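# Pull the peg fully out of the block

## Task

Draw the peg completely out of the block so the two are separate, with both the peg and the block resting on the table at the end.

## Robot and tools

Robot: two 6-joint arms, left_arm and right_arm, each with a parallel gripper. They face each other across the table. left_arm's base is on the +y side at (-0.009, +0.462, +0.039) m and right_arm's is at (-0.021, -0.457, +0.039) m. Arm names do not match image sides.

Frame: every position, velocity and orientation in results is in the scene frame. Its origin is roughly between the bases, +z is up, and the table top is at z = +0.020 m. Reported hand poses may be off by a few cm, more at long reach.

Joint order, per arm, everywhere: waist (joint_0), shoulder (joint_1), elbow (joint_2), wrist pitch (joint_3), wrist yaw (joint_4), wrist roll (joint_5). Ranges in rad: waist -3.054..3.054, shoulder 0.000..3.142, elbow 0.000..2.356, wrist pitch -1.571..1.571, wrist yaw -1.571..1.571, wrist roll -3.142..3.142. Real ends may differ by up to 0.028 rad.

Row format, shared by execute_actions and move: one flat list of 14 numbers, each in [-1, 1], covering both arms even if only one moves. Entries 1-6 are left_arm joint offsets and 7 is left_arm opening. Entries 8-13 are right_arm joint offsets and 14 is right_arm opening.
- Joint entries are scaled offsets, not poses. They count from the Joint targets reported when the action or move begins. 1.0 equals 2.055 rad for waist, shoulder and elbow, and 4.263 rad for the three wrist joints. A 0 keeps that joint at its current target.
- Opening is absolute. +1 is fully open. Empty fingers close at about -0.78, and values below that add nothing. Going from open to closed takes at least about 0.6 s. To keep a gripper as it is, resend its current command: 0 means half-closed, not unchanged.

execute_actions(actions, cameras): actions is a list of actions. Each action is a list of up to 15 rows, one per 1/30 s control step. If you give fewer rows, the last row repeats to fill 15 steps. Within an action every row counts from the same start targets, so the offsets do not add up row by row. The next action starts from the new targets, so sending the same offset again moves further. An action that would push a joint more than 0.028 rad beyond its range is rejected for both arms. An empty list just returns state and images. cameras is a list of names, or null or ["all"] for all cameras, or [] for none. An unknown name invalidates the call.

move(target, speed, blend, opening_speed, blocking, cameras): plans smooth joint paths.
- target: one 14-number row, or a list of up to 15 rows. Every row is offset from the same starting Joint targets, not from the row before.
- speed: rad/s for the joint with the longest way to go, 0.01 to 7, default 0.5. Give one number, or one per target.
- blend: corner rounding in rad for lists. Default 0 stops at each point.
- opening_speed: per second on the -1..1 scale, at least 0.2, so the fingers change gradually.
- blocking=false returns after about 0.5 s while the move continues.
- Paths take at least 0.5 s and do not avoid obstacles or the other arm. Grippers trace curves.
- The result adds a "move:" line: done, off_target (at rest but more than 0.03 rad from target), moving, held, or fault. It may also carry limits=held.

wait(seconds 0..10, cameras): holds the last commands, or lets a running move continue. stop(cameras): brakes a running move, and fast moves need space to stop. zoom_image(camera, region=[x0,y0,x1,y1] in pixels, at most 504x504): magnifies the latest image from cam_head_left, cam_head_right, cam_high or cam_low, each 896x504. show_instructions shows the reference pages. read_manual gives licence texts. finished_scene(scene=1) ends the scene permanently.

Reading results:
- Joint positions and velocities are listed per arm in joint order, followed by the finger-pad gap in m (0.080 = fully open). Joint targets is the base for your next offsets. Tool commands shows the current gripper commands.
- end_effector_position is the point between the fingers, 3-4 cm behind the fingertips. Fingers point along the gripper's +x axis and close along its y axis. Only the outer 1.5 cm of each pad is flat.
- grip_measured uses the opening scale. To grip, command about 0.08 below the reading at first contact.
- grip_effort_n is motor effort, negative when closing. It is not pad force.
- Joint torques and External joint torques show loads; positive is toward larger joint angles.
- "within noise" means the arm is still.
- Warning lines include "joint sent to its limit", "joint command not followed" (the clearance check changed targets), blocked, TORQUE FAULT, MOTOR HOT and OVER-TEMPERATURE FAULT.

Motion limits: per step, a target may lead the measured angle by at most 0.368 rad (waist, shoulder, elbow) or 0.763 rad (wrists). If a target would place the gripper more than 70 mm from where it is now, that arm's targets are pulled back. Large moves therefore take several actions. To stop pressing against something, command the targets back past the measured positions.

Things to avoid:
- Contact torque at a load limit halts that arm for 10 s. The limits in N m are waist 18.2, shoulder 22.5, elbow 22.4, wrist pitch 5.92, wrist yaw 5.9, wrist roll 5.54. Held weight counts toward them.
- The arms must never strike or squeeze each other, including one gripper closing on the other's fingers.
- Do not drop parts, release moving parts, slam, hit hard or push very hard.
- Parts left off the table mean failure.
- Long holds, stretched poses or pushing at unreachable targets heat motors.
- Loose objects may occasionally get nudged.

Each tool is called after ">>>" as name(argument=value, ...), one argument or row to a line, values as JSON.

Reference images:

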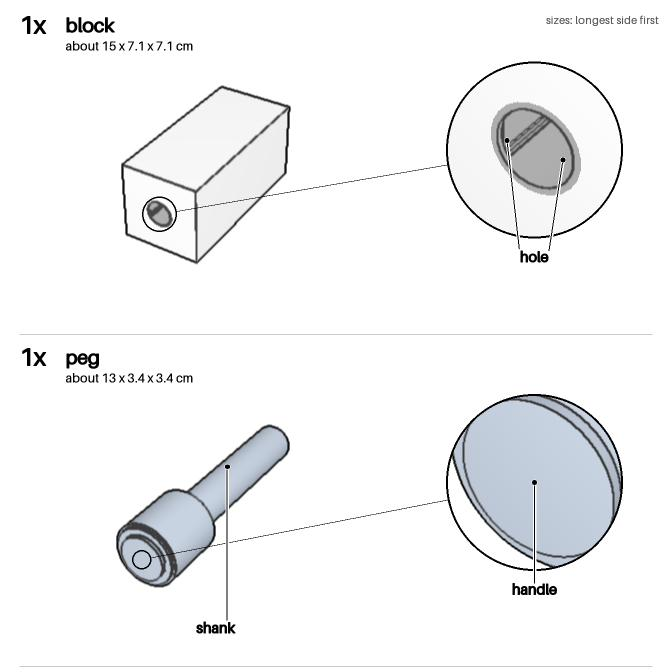

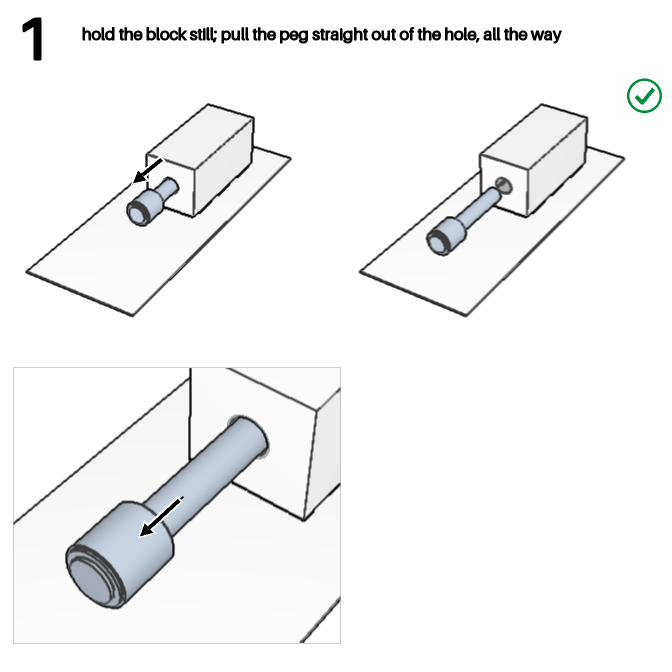

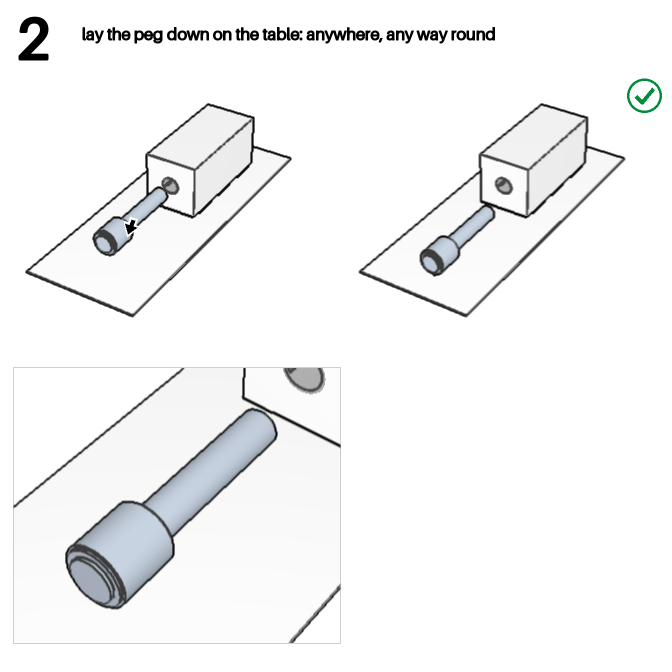

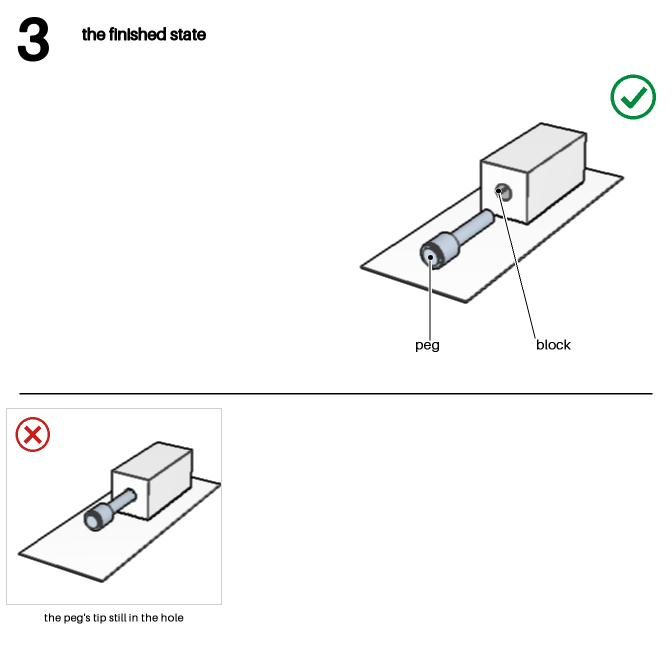

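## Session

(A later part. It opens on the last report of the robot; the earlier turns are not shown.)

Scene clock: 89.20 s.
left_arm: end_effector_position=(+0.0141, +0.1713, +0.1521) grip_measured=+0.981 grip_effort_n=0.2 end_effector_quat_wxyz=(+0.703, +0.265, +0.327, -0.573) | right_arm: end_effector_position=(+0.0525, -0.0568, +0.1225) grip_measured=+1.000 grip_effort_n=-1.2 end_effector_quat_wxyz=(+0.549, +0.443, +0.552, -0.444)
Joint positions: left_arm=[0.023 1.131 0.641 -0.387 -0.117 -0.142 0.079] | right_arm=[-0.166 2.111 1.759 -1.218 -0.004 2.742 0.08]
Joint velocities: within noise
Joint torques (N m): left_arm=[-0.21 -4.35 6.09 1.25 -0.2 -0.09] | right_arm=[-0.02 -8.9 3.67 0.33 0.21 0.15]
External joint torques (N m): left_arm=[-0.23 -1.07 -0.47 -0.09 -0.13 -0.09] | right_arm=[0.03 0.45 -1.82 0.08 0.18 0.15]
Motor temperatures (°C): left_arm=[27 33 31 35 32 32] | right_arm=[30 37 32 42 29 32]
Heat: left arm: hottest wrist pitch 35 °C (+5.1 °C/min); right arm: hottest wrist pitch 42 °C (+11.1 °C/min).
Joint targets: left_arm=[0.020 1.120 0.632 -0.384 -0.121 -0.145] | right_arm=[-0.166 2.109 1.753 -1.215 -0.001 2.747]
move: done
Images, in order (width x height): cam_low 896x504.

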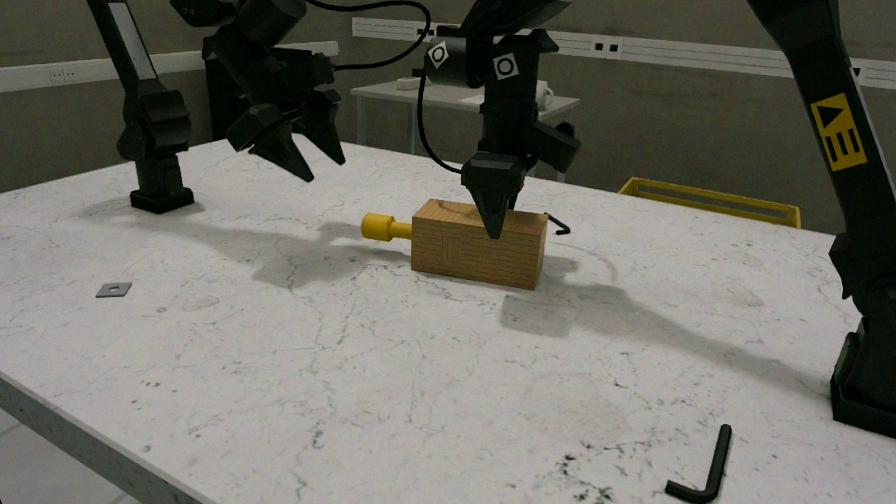

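>>> move(
  target=[
    [0,0,0,0,0,0,1,0,0.0063,-0.0297,0.0175,0,0,1],
    [0,0,0,0,0,0,1,0,0.0063,-0.0297,0.0175,0,0,0.72],
  ],
  speed=0.1,
  opening_speed=0.2,
)

>>> zoom_image(
  camera="cam_low",
  region=[350, 150, 580, 300],
)

>>> zoom_image(
  camera="cam_head_right",
  region=[270, 120, 500, 250],
)

Scene clock: 96.53 s.
left_arm: end_effector_position=(+0.0141, +0.1713, +0.1521) grip_measured=+0.981 grip_effort_n=0.2 end_effector_quat_wxyz=(+0.703, +0.265, +0.327, -0.573) | right_arm: end_effector_position=(+0.0535, -0.0556, +0.1073) grip_measured=+0.753 grip_effort_n=-83.5 end_effector_quat_wxyz=(+0.547, +0.449, +0.554, -0.439)
Joint positions: left_arm=[0.023 1.131 0.641 -0.387 -0.117 -0.142 0.079] | right_arm=[-0.167 2.111 1.698 -1.141 -0.001 2.743 0.069]
Joint velocities: within noise
Joint torques (N m): left_arm=[-0.19 -4.39 6.08 1.24 -0.21 -0.08] | right_arm=[0.05 -7.63 3.84 0.12 0.1 0.13]
External joint torques (N m): left_arm=[-0.2 -1.12 -0.46 -0.09 -0.14 -0.08] | right_arm=[0.03 1.68 -1.63 -0.16 0.08 0.13]
Motor temperatures (°C): left_arm=[27 33 31 35 32 32] | right_arm=[30 38 32 39 29 32]
Heat: left arm: hottest wrist pitch 35 °C (+4.0 °C/min); right arm: hottest wrist pitch 39 °C (+7.1 °C/min).
Joint targets: left_arm=[0.020 1.120 0.632 -0.384 -0.121 -0.145] | right_arm=[-0.166 2.122 1.692 -1.141 0.000 2.747]
move: done

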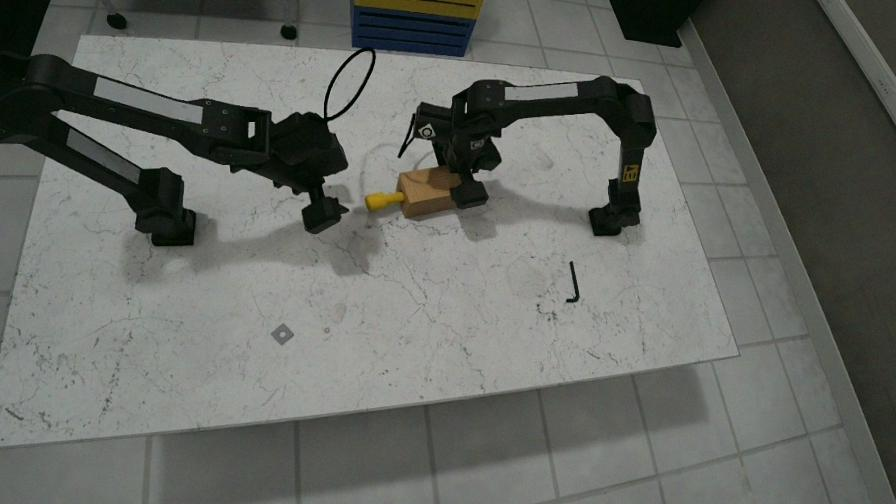

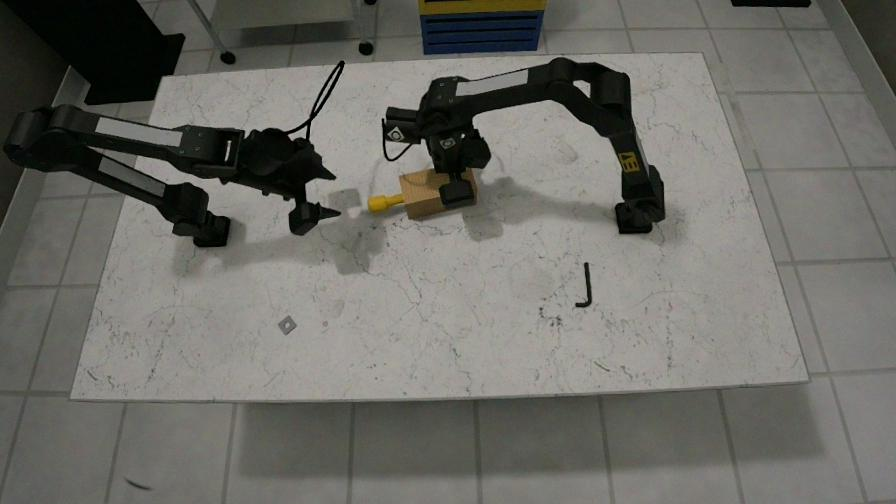

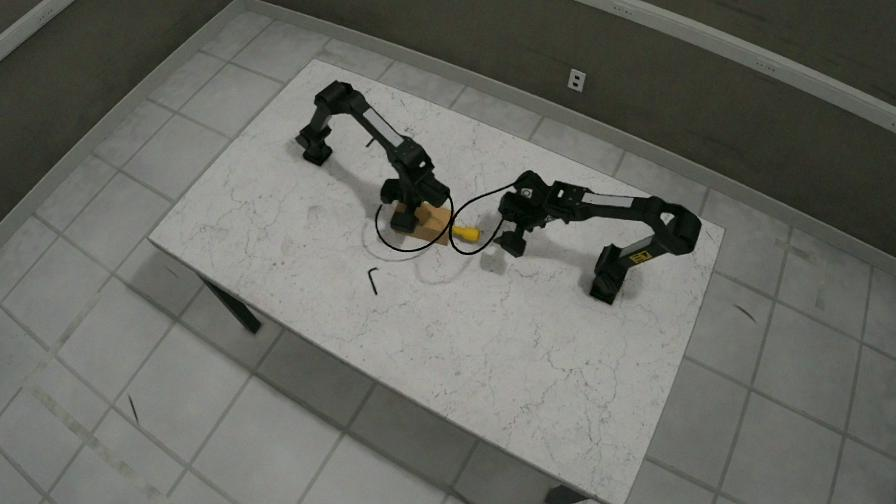

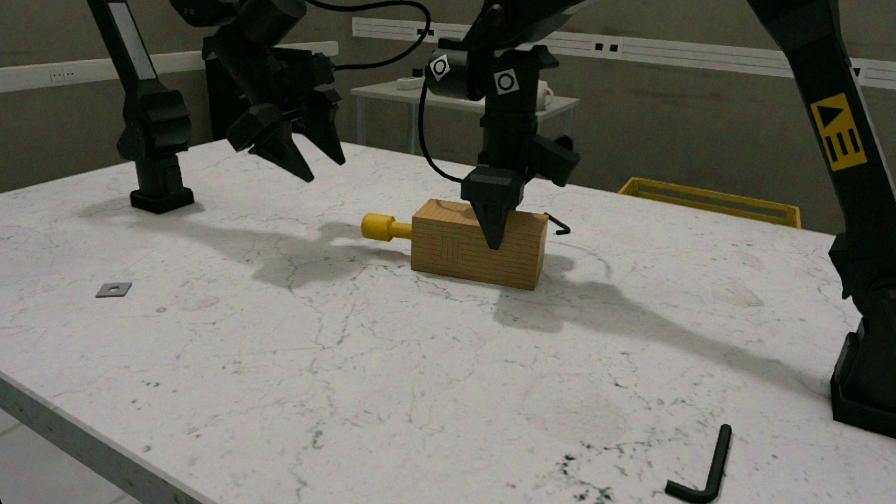

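Scaled by 2.191.

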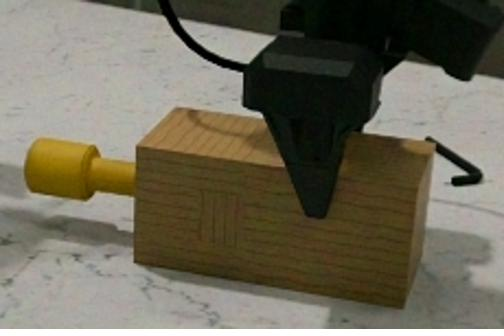

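Scaled by 2.191.

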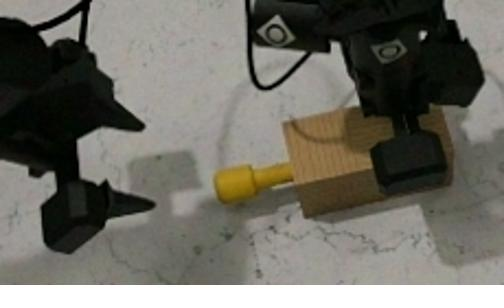

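>>> move(
  target=[-0.0073,0.1105,-0.0092,0.0577,-0.0033,-0.0035,1,0,0,0,0,0,0,0.72],
  cameras=["cam_low","cam_head_left","cam_head_right","cam_high"],
)

>>> zoom_image(
  camera="cam_low",
  region=[280, 120, 460, 270],
)

>>> zoom_image(
  camera="cam_head_right",
  region=[290, 130, 440, 250],
)

>>> zoom_image(
  camera="cam_high",
  region=[430, 170, 560, 280],
)

Scene clock: 109.17 s.
left_arm: end_effector_position=(+0.0120, +0.1370, +0.1195) grip_measured=+0.981 grip_effort_n=-0.2 end_effector_quat_wxyz=(+0.707, +0.258, +0.321, -0.575) | right_arm: end_effector_position=(+0.0535, -0.0556, +0.1073) grip_measured=+0.753 grip_effort_n=-83.5 end_effector_quat_wxyz=(+0.547, +0.449, +0.554, -0.439)
Joint positions: left_arm=[0.008 1.337 0.62 -0.141 -0.131 -0.156 0.079] | right_arm=[-0.167 2.111 1.698 -1.141 -0.001 2.743 0.069]
Joint velocities: within noise
Joint torques (N m): left_arm=[-0.12 -3.05 5.81 1.29 -0.23 -0.08] | right_arm=[0 -7.64 3.78 0.12 0.1 0.11]
External joint torques (N m): left_arm=[-0.11 1.28 -0.31 -0.06 -0.16 -0.08] | right_arm=[-0.08 1.63 -1.64 -0.14 0.09 0.11]
Motor temperatures (°C): left_arm=[27 32 31 35 32 32] | right_arm=[30 40 32 35 29 32]
Heat: left arm: hottest wrist pitch 35 °C (+2.0 °C/min); right arm: hottest shoulder 40 °C (+6.1 °C/min).
Joint targets: left_arm=[0.005 1.347 0.613 -0.138 -0.135 -0.160] | right_arm=[-0.166 2.122 1.692 -1.141 0.000 2.747]
move: done

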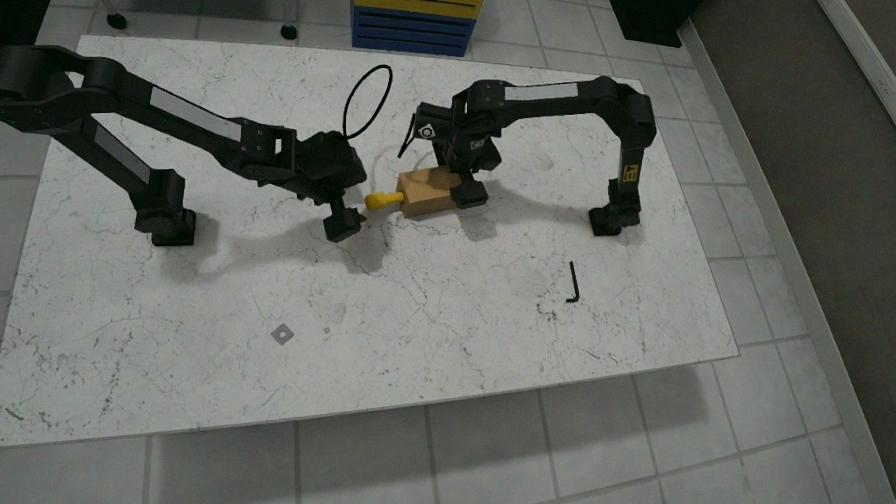

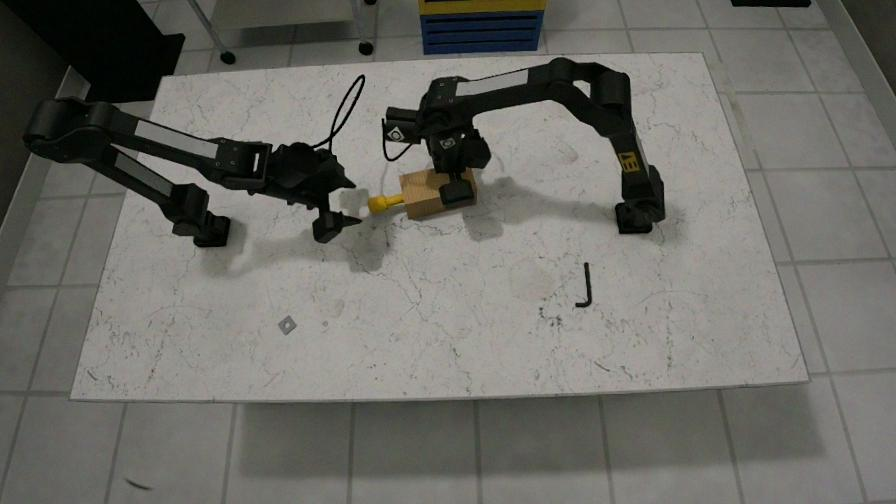

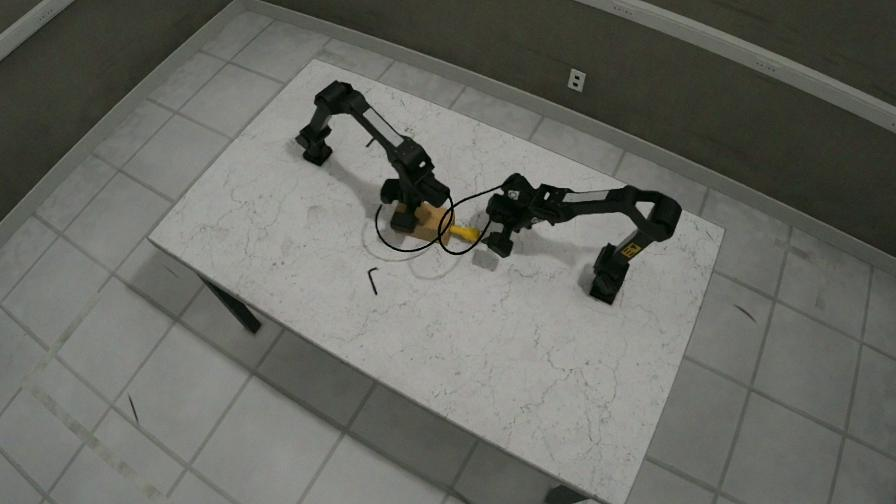

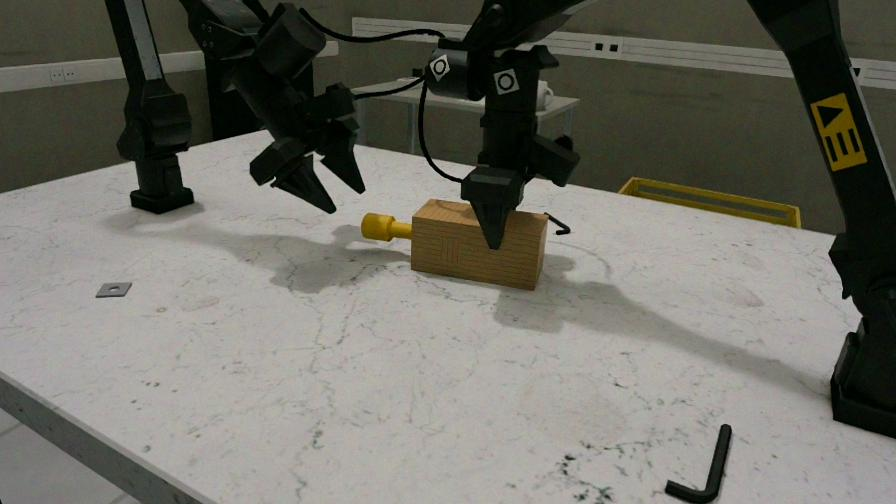

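Scaled by 2.800.

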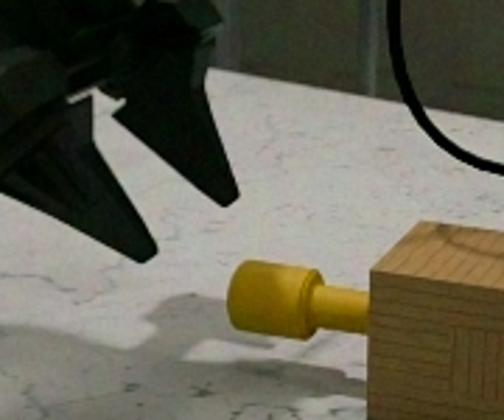

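Scaled by 3.360.

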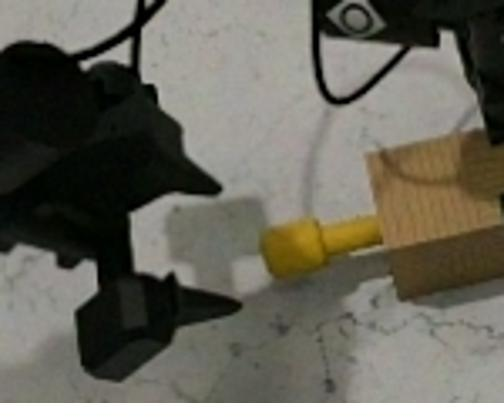

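Scaled by 3.877.

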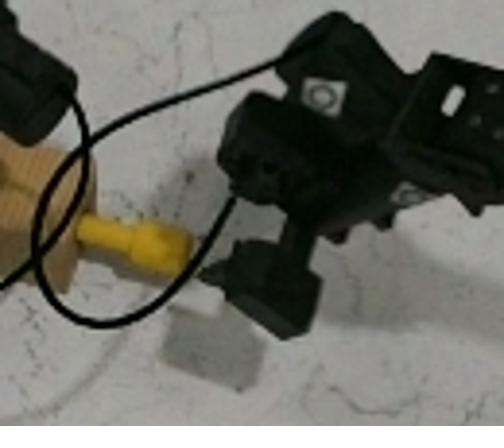

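>>> move(
  target=[0.0214,0.1411,0.0336,0.0516,0.007,0.008,1,0,0,0,0,0,0,0.72],
  speed=0.25,
  cameras=["cam_low","cam_head_right","cam_high"],
)

>>> zoom_image(
  camera="cam_low",
  region=[300, 140, 460, 270],
)

>>> zoom_image(
  camera="cam_head_right",
  region=[310, 140, 440, 250],
)

Scene clock: 120.83 s.
left_arm: end_effector_position=(+0.0223, +0.0986, +0.0741) grip_measured=+0.981 grip_effort_n=0.2 end_effector_quat_wxyz=(+0.705, +0.264, +0.328, -0.571) | right_arm: end_effector_position=(+0.0535, -0.0556, +0.1073) grip_measured=+0.753 grip_effort_n=-83.5 end_effector_quat_wxyz=(+0.547, +0.449, +0.554, -0.439)
Joint positions: left_arm=[0.046 1.625 0.671 0.079 -0.106 -0.131 0.079] | right_arm=[-0.167 2.111 1.698 -1.141 -0.001 2.743 0.069]
Joint velocities: within noise
Joint torques (N m): left_arm=[0.27 -4.31 7.41 1.24 -0.01 0.2] | right_arm=[0.07 -7.63 3.78 0.15 0.11 0.12]
External joint torques (N m): left_arm=[0.27 1.5 2 -0.08 0.05 0.19] | right_arm=[0.18 1.58 -1.63 -0.12 0.08 0.12]
Motor temperatures (°C): left_arm=[27 32 32 36 32 32] | right_arm=[29 41 32 33 29 32]
Heat: left arm: hottest wrist pitch 36 °C (+2.0 °C/min); right arm: hottest shoulder 41 °C (+5.0 °C/min).
Joint targets: left_arm=[0.049 1.637 0.682 0.082 -0.105 -0.126] | right_arm=[-0.166 2.122 1.692 -1.141 0.000 2.747]
move: done
Images, in order (width x height): cam_head_right 896x504, cam_high 896x504, cam_low 896x504.

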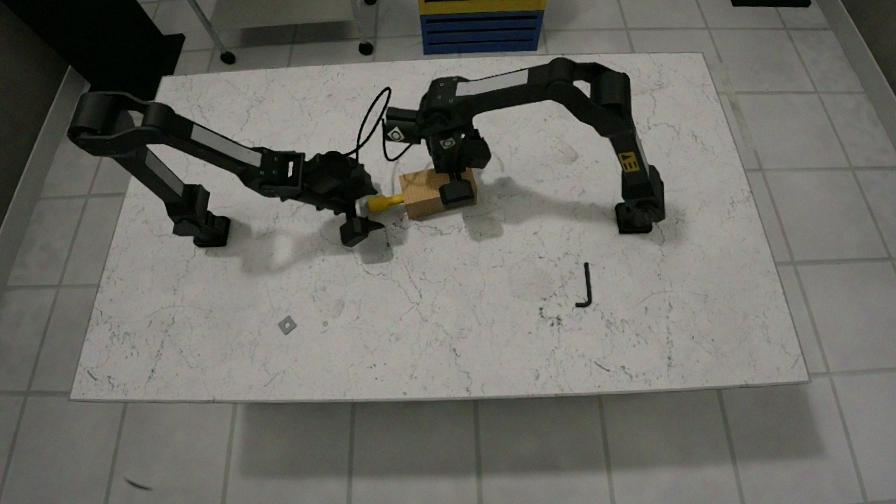

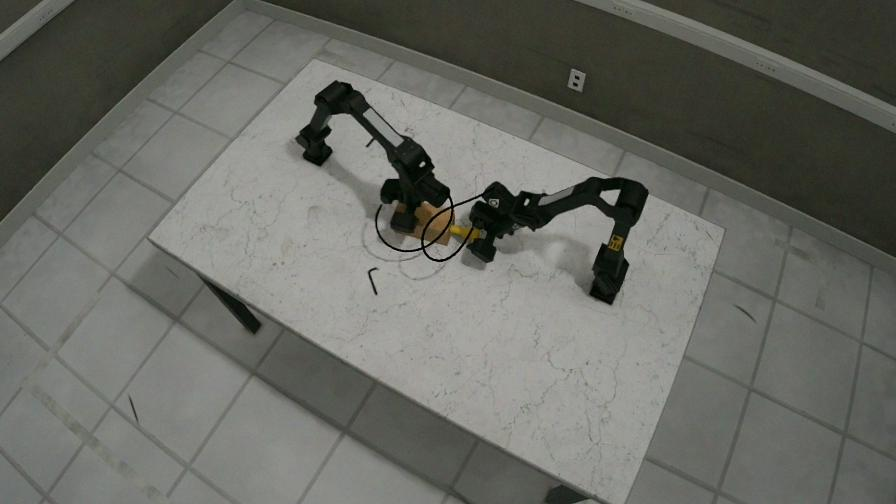

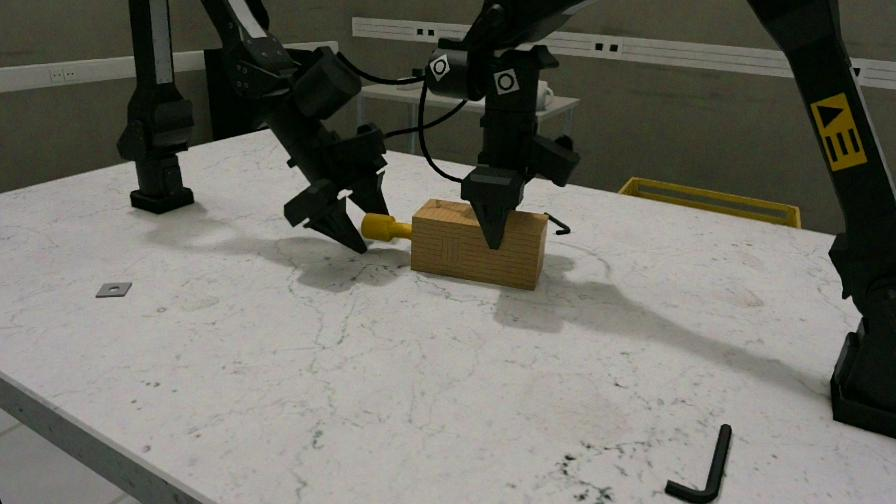

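Scaled by 3.150.

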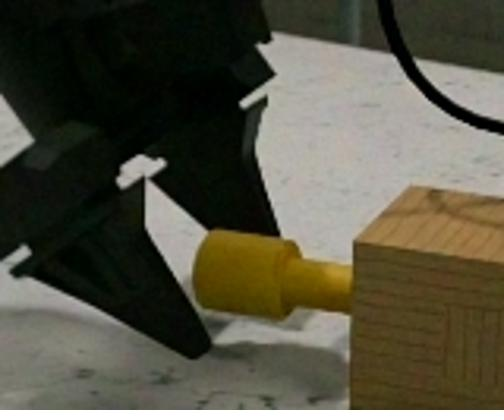

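Scaled by 3.877.

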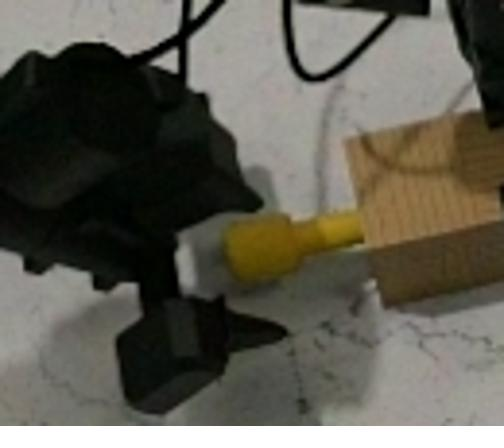

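>>> move(
  target=[
    [0.0097,0.0024,0.0258,-0.011,0.0028,0.0035,1,0,0,0,0,0,0,0.72],
    [0.0097,0.0024,0.0258,-0.011,0.0028,0.0035,-0.1,0,0,0,0,0,0,0.72],
  ],
  speed=0.25,
  opening_speed=0.35,
  cameras=["cam_low","cam_head_right"],
)

>>> zoom_image(
  camera="cam_low",
  region=[300, 140, 460, 270],
)

>>> zoom_image(
  camera="cam_head_right",
  region=[310, 140, 440, 250],
)

Scene clock: 133.10 s.
left_arm: end_effector_position=(+0.0295, +0.0898, +0.0835) grip_measured=-0.086 grip_effort_n=-70.5 end_effector_quat_wxyz=(+0.706, +0.263, +0.328, -0.569) | right_arm: end_effector_position=(+0.0535, -0.0556, +0.1073) grip_measured=+0.753 grip_effort_n=-83.5 end_effector_quat_wxyz=(+0.547, +0.449, +0.554, -0.439)
Joint positions: left_arm=[0.069 1.63 0.723 0.034 -0.094 -0.116 0.031] | right_arm=[-0.167 2.111 1.698 -1.141 -0.001 2.743 0.069]
Joint velocities: within noise
Joint torques (N m): left_arm=[-0.01 -4.6 7.59 1.17 0.01 0.21] | right_arm=[0.01 -7.62 3.81 0.11 0.09 0.11]
External joint torques (N m): left_arm=[-0.05 1.46 1.97 -0.18 0.07 0.21] | right_arm=[0.02 1.68 -1.64 -0.16 0.07 0.11]
Motor temperatures (°C): left_arm=[27 32 33 37 32 32] | right_arm=[29 41 32 32 29 32]
Heat: left arm: hottest wrist pitch 37 °C (+3.0 °C/min); right arm: hottest shoulder 41 °C (+5.1 °C/min).
Joint targets: left_arm=[0.069 1.642 0.735 0.035 -0.093 -0.111] | right_arm=[-0.166 2.122 1.692 -1.141 0.000 2.747]
move: done
Images, in order (width x height): cam_head_right 896x504, cam_low 896x504.

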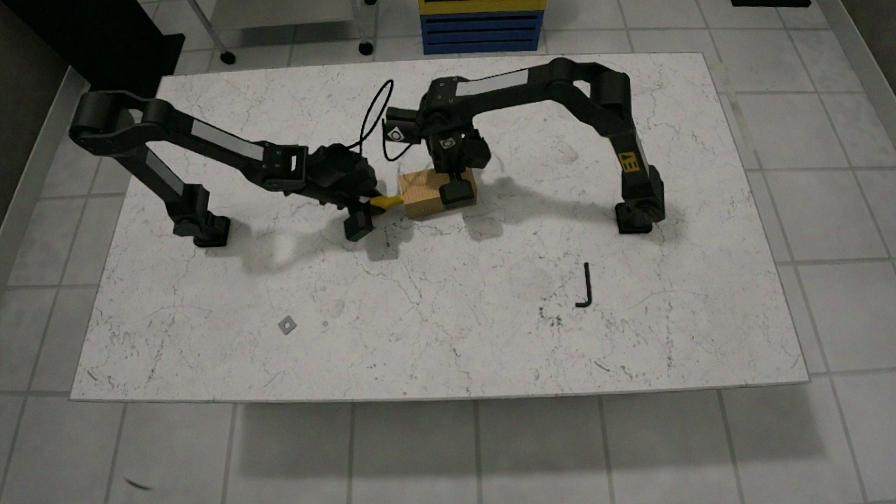

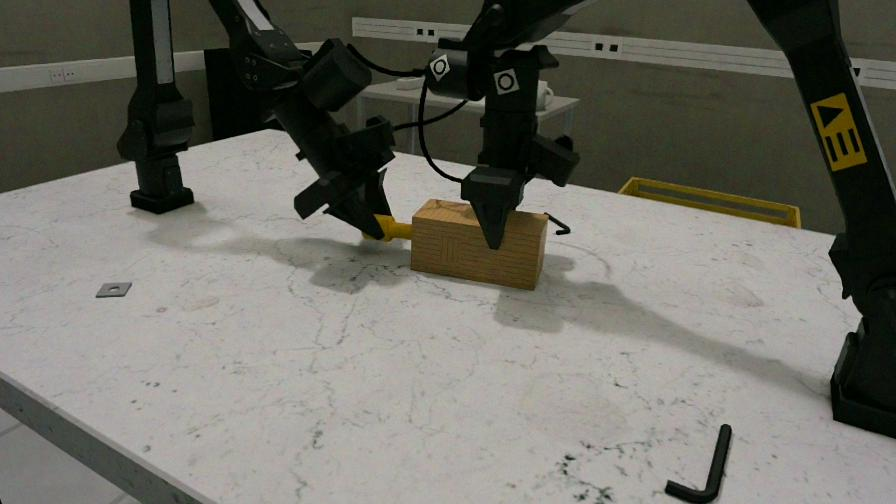

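Scaled by 3.150.

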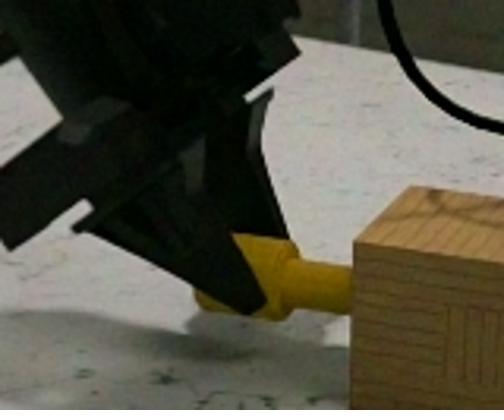

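Scaled by 3.877.

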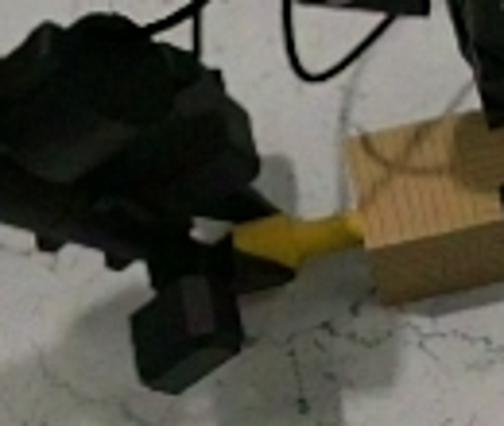

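>>> move(
  target=[
    [-0.0053,-0.0355,-0.0375,0.0009,-0.0016,-0.002,-0.12,0,0,0,0,0,0,0.7],
    [-0.0115,-0.0733,-0.0736,0,-0.0036,-0.0043,-0.12,0,0,0,0,0,0,0.7],
    [-0.0191,-0.1140,-0.1077,-0.0032,-0.006,-0.007,-0.12,0,0,0,0,0,0,0.7],
    [-0.0279,-0.1583,-0.1401,-0.0089,-0.0087,-0.0103,-0.12,0,0,0,0,0,0,0.7],
  ],
  speed=0.12,
  blend=0.02,
  cameras=["cam_low","cam_head_right"],
)

>>> zoom_image(
  camera="cam_low",
  region=[290, 140, 490, 300],
)

Scene clock: 146.87 s.
left_arm: end_effector_position=(+0.0131, +0.1655, +0.0800) grip_measured=-0.097 grip_effort_n=-83.5 end_effector_quat_wxyz=(+0.703, +0.268, +0.330, -0.570) | right_arm: end_effector_position=(+0.0515, -0.0555, +0.1068) grip_measured=+0.753 grip_effort_n=-83.5 end_effector_quat_wxyz=(+0.547, +0.448, +0.553, -0.440)
Joint positions: left_arm=[0.015 1.331 0.45 -0.007 -0.126 -0.151 0.031] | right_arm=[-0.162 2.113 1.699 -1.143 -0.002 2.749 0.069]
Joint velocities: within noise
Joint torques (N m): left_arm=[-0.21 -5.24 5.96 1.35 -0.25 -0.08] | right_arm=[-0.32 -7.83 3.71 0.3 0.15 -0.13]
External joint torques (N m): left_arm=[-0.22 -1.44 0.31 0.03 -0.17 -0.09] | right_arm=[-0.31 1.46 -1.7 0.04 0.12 -0.13]
Motor temperatures (°C): left_arm=[26 32 32 37 32 32] | right_arm=[29 42 32 32 29 32]
Heat: left arm: hottest wrist pitch 37 °C (+2.0 °C/min); right arm: hottest shoulder 42 °C (+6.0 °C/min).
Joint targets: left_arm=[0.012 1.316 0.447 -0.003 -0.130 -0.155] | right_arm=[-0.166 2.122 1.692 -1.141 0.000 2.747]
move: done; blend cut to 0 rad at target 1
Images, in order (width x height): cam_head_right 896x504, cam_low 896x504.

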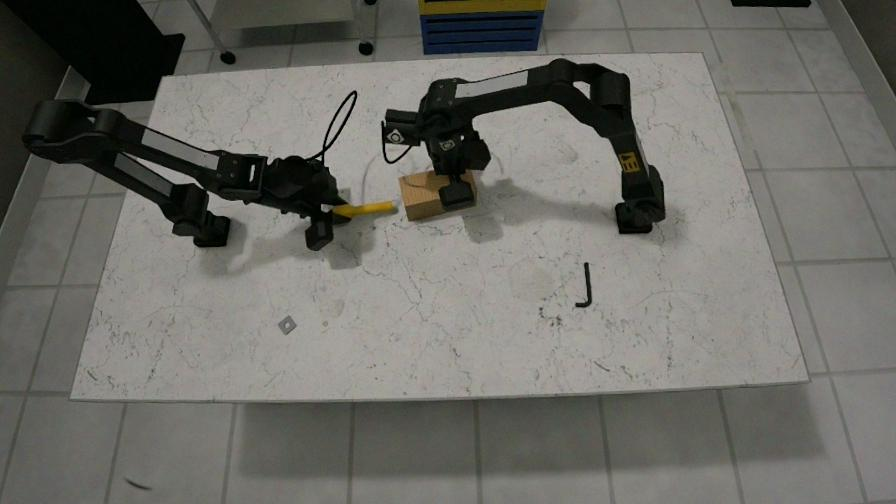

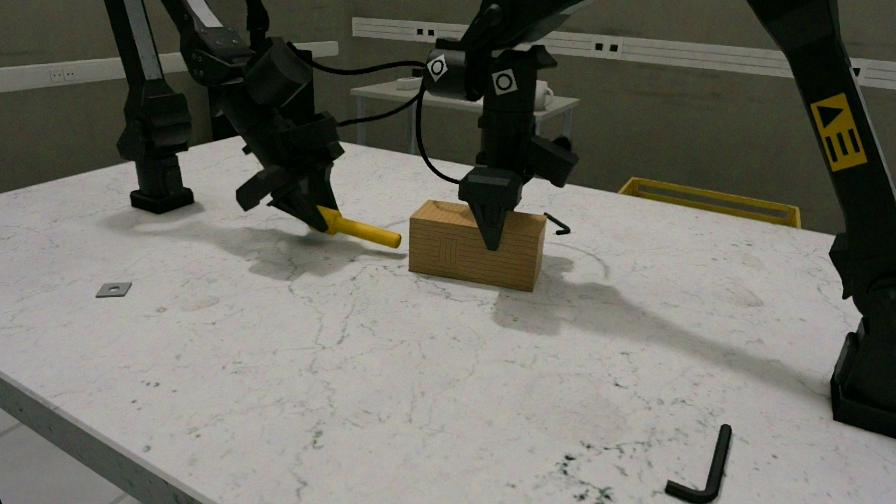

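Scaled by 2.520.

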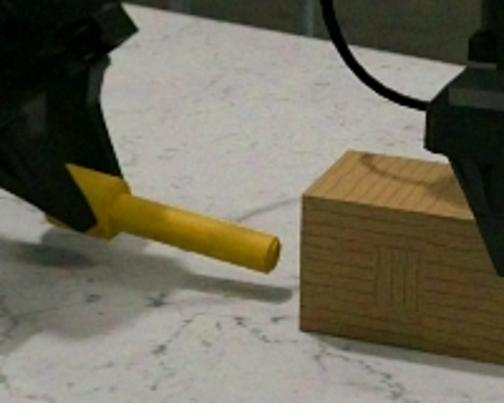

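>>> move(
  target=[
    [0,0.0297,-0.0183,0.0232,0,0,-0.12,0,0,0,0,0,0,0.7],
    [0,0.0297,-0.0183,0.0232,0,0,0.4,0,0,0,0,0,0,1],
  ],
  speed=0.1,
  opening_speed=0.3,
  cameras=["cam_low","cam_head_right"],
)

>>> zoom_image(
  camera="cam_low",
  region=[290, 140, 490, 300],
)

Scene clock: 155.57 s.
left_arm: end_effector_position=(+0.0132, +0.1627, +0.0712) grip_measured=+0.396 grip_effort_n=17.0 end_effector_quat_wxyz=(+0.707, +0.259, +0.322, -0.574) | right_arm: end_effector_position=(+0.0518, -0.0560, +0.1064) grip_measured=+1.000 grip_effort_n=15.1 end_effector_quat_wxyz=(+0.547, +0.448, +0.553, -0.441)
Joint positions: left_arm=[0.015 1.371 0.415 0.094 -0.126 -0.151 0.053] | right_arm=[-0.163 2.113 1.697 -1.143 -0.002 2.749 0.08]
Joint velocities: within noise
Joint torques (N m): left_arm=[-0.22 -2.9 5.33 1.22 -0.22 -0.1] | right_arm=[-0.32 -7.84 3.89 0.28 0.14 -0.12]
External joint torques (N m): left_arm=[-0.21 0.97 -0.06 -0.1 -0.15 -0.1] | right_arm=[-0.34 1.41 -1.53 0.01 0.12 -0.12]
Motor temperatures (°C): left_arm=[26 32 32 37 32 31] | right_arm=[29 42 32 32 29 32]
Heat: left arm: hottest wrist pitch 37 °C (+2.0 °C/min); right arm: hottest shoulder 42 °C (+4.0 °C/min).
Joint targets: left_arm=[0.012 1.378 0.410 0.096 -0.130 -0.155] | right_arm=[-0.166 2.122 1.692 -1.141 -0.001 2.747]
move: done
Images, in order (width x height): cam_head_right 896x504, cam_low 896x504.

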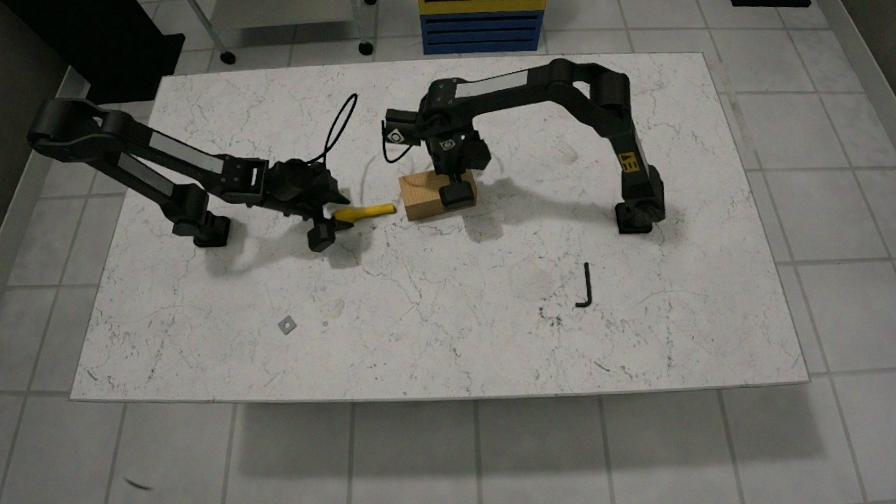

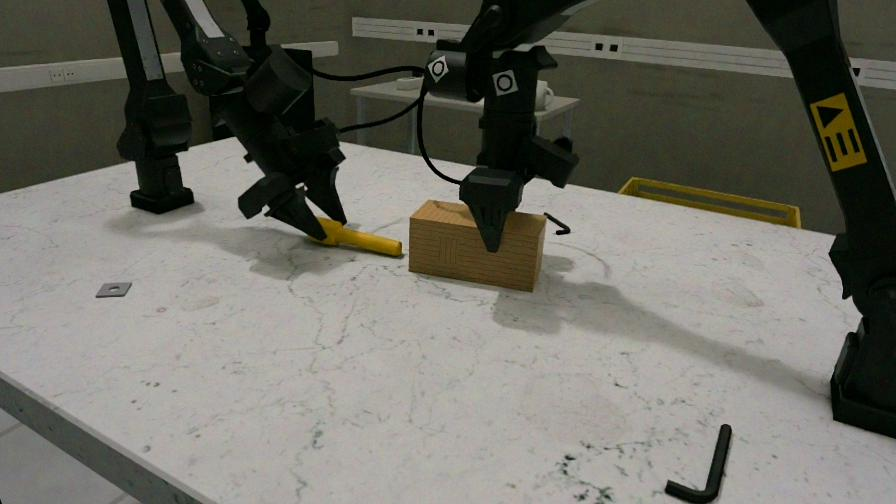

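Scaled by 2.520.

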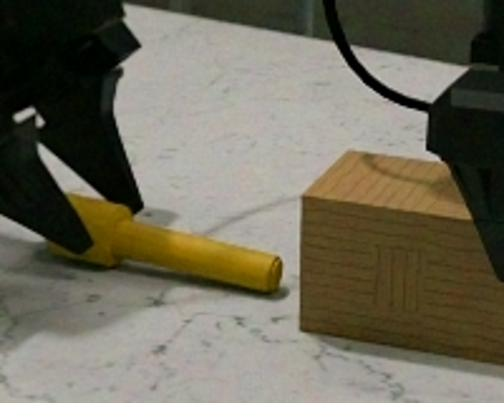

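>>> move(
  target=[0,-0.1255,0.108,-0.1126,0,0,0.5,0,-0.0102,0.0788,-0.0429,0,0,1],
  speed=0.25,
  cameras=["cam_low","cam_head_right"],
)

Scene clock: 162.03 s.
left_arm: end_effector_position=(+0.0131, +0.1758, +0.1446) grip_measured=+0.497 grip_effort_n=17.0 end_effector_quat_wxyz=(+0.702, +0.271, +0.332, -0.569) | right_arm: end_effector_position=(+0.0513, -0.0589, +0.1431) grip_measured=+1.000 grip_effort_n=15.1 end_effector_quat_wxyz=(+0.552, +0.438, +0.547, -0.451)
Joint positions: left_arm=[0.015 1.13 0.619 -0.384 -0.127 -0.151 0.057] | right_arm=[-0.163 2.113 1.844 -1.32 -0.002 2.749 0.08]
Joint velocities: within noise
Joint torques (N m): left_arm=[-0.25 -4.2 8.69 1.06 -0.21 -0.06] | right_arm=[-0.3 -9.91 5.36 -0.21 0.14 -0.12]
External joint torques (N m): left_arm=[-0.24 -1 2.26 -0.23 -0.14 -0.07] | right_arm=[-0.26 -0.68 -0.06 -0.42 0.11 -0.12]
Motor temperatures (°C): left_arm=[26 32 32 36 32 31] | right_arm=[29 43 32 31 29 32]
Heat: left arm: hottest wrist pitch 36 °C (+1.0 °C/min); right arm: hottest shoulder 43 °C (+4.1 °C/min).
Joint targets: left_arm=[0.012 1.119 0.632 -0.384 -0.130 -0.155] | right_arm=[-0.166 2.101 1.854 -1.324 -0.001 2.747]
move: done
Images, in order (width x height): cam_head_right 896x504, cam_low 896x504.

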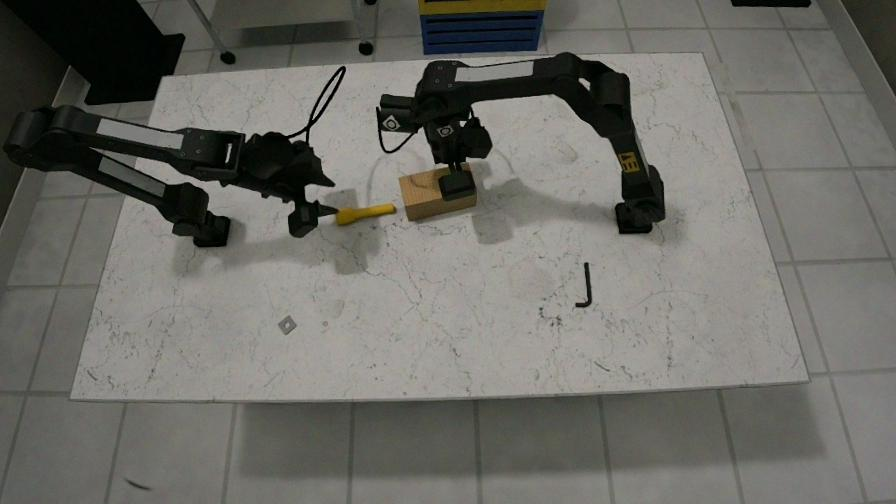

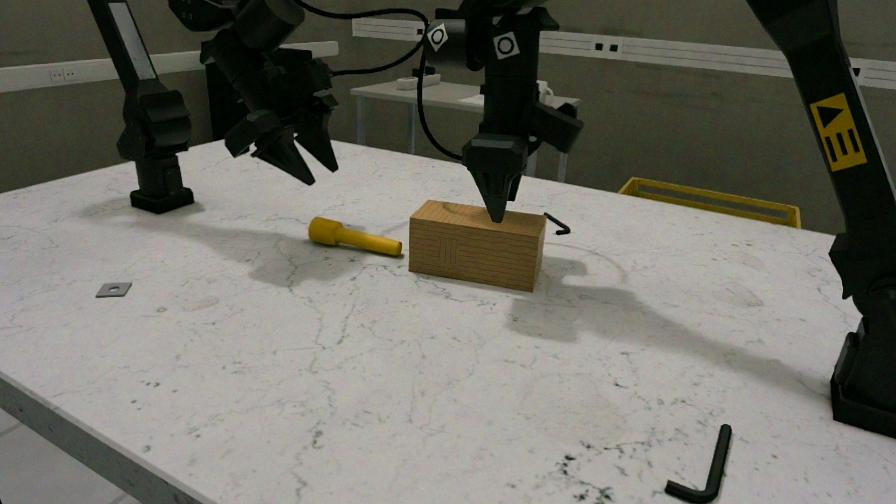

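>>> finished_scene(
)

The scene is finished: the task was done.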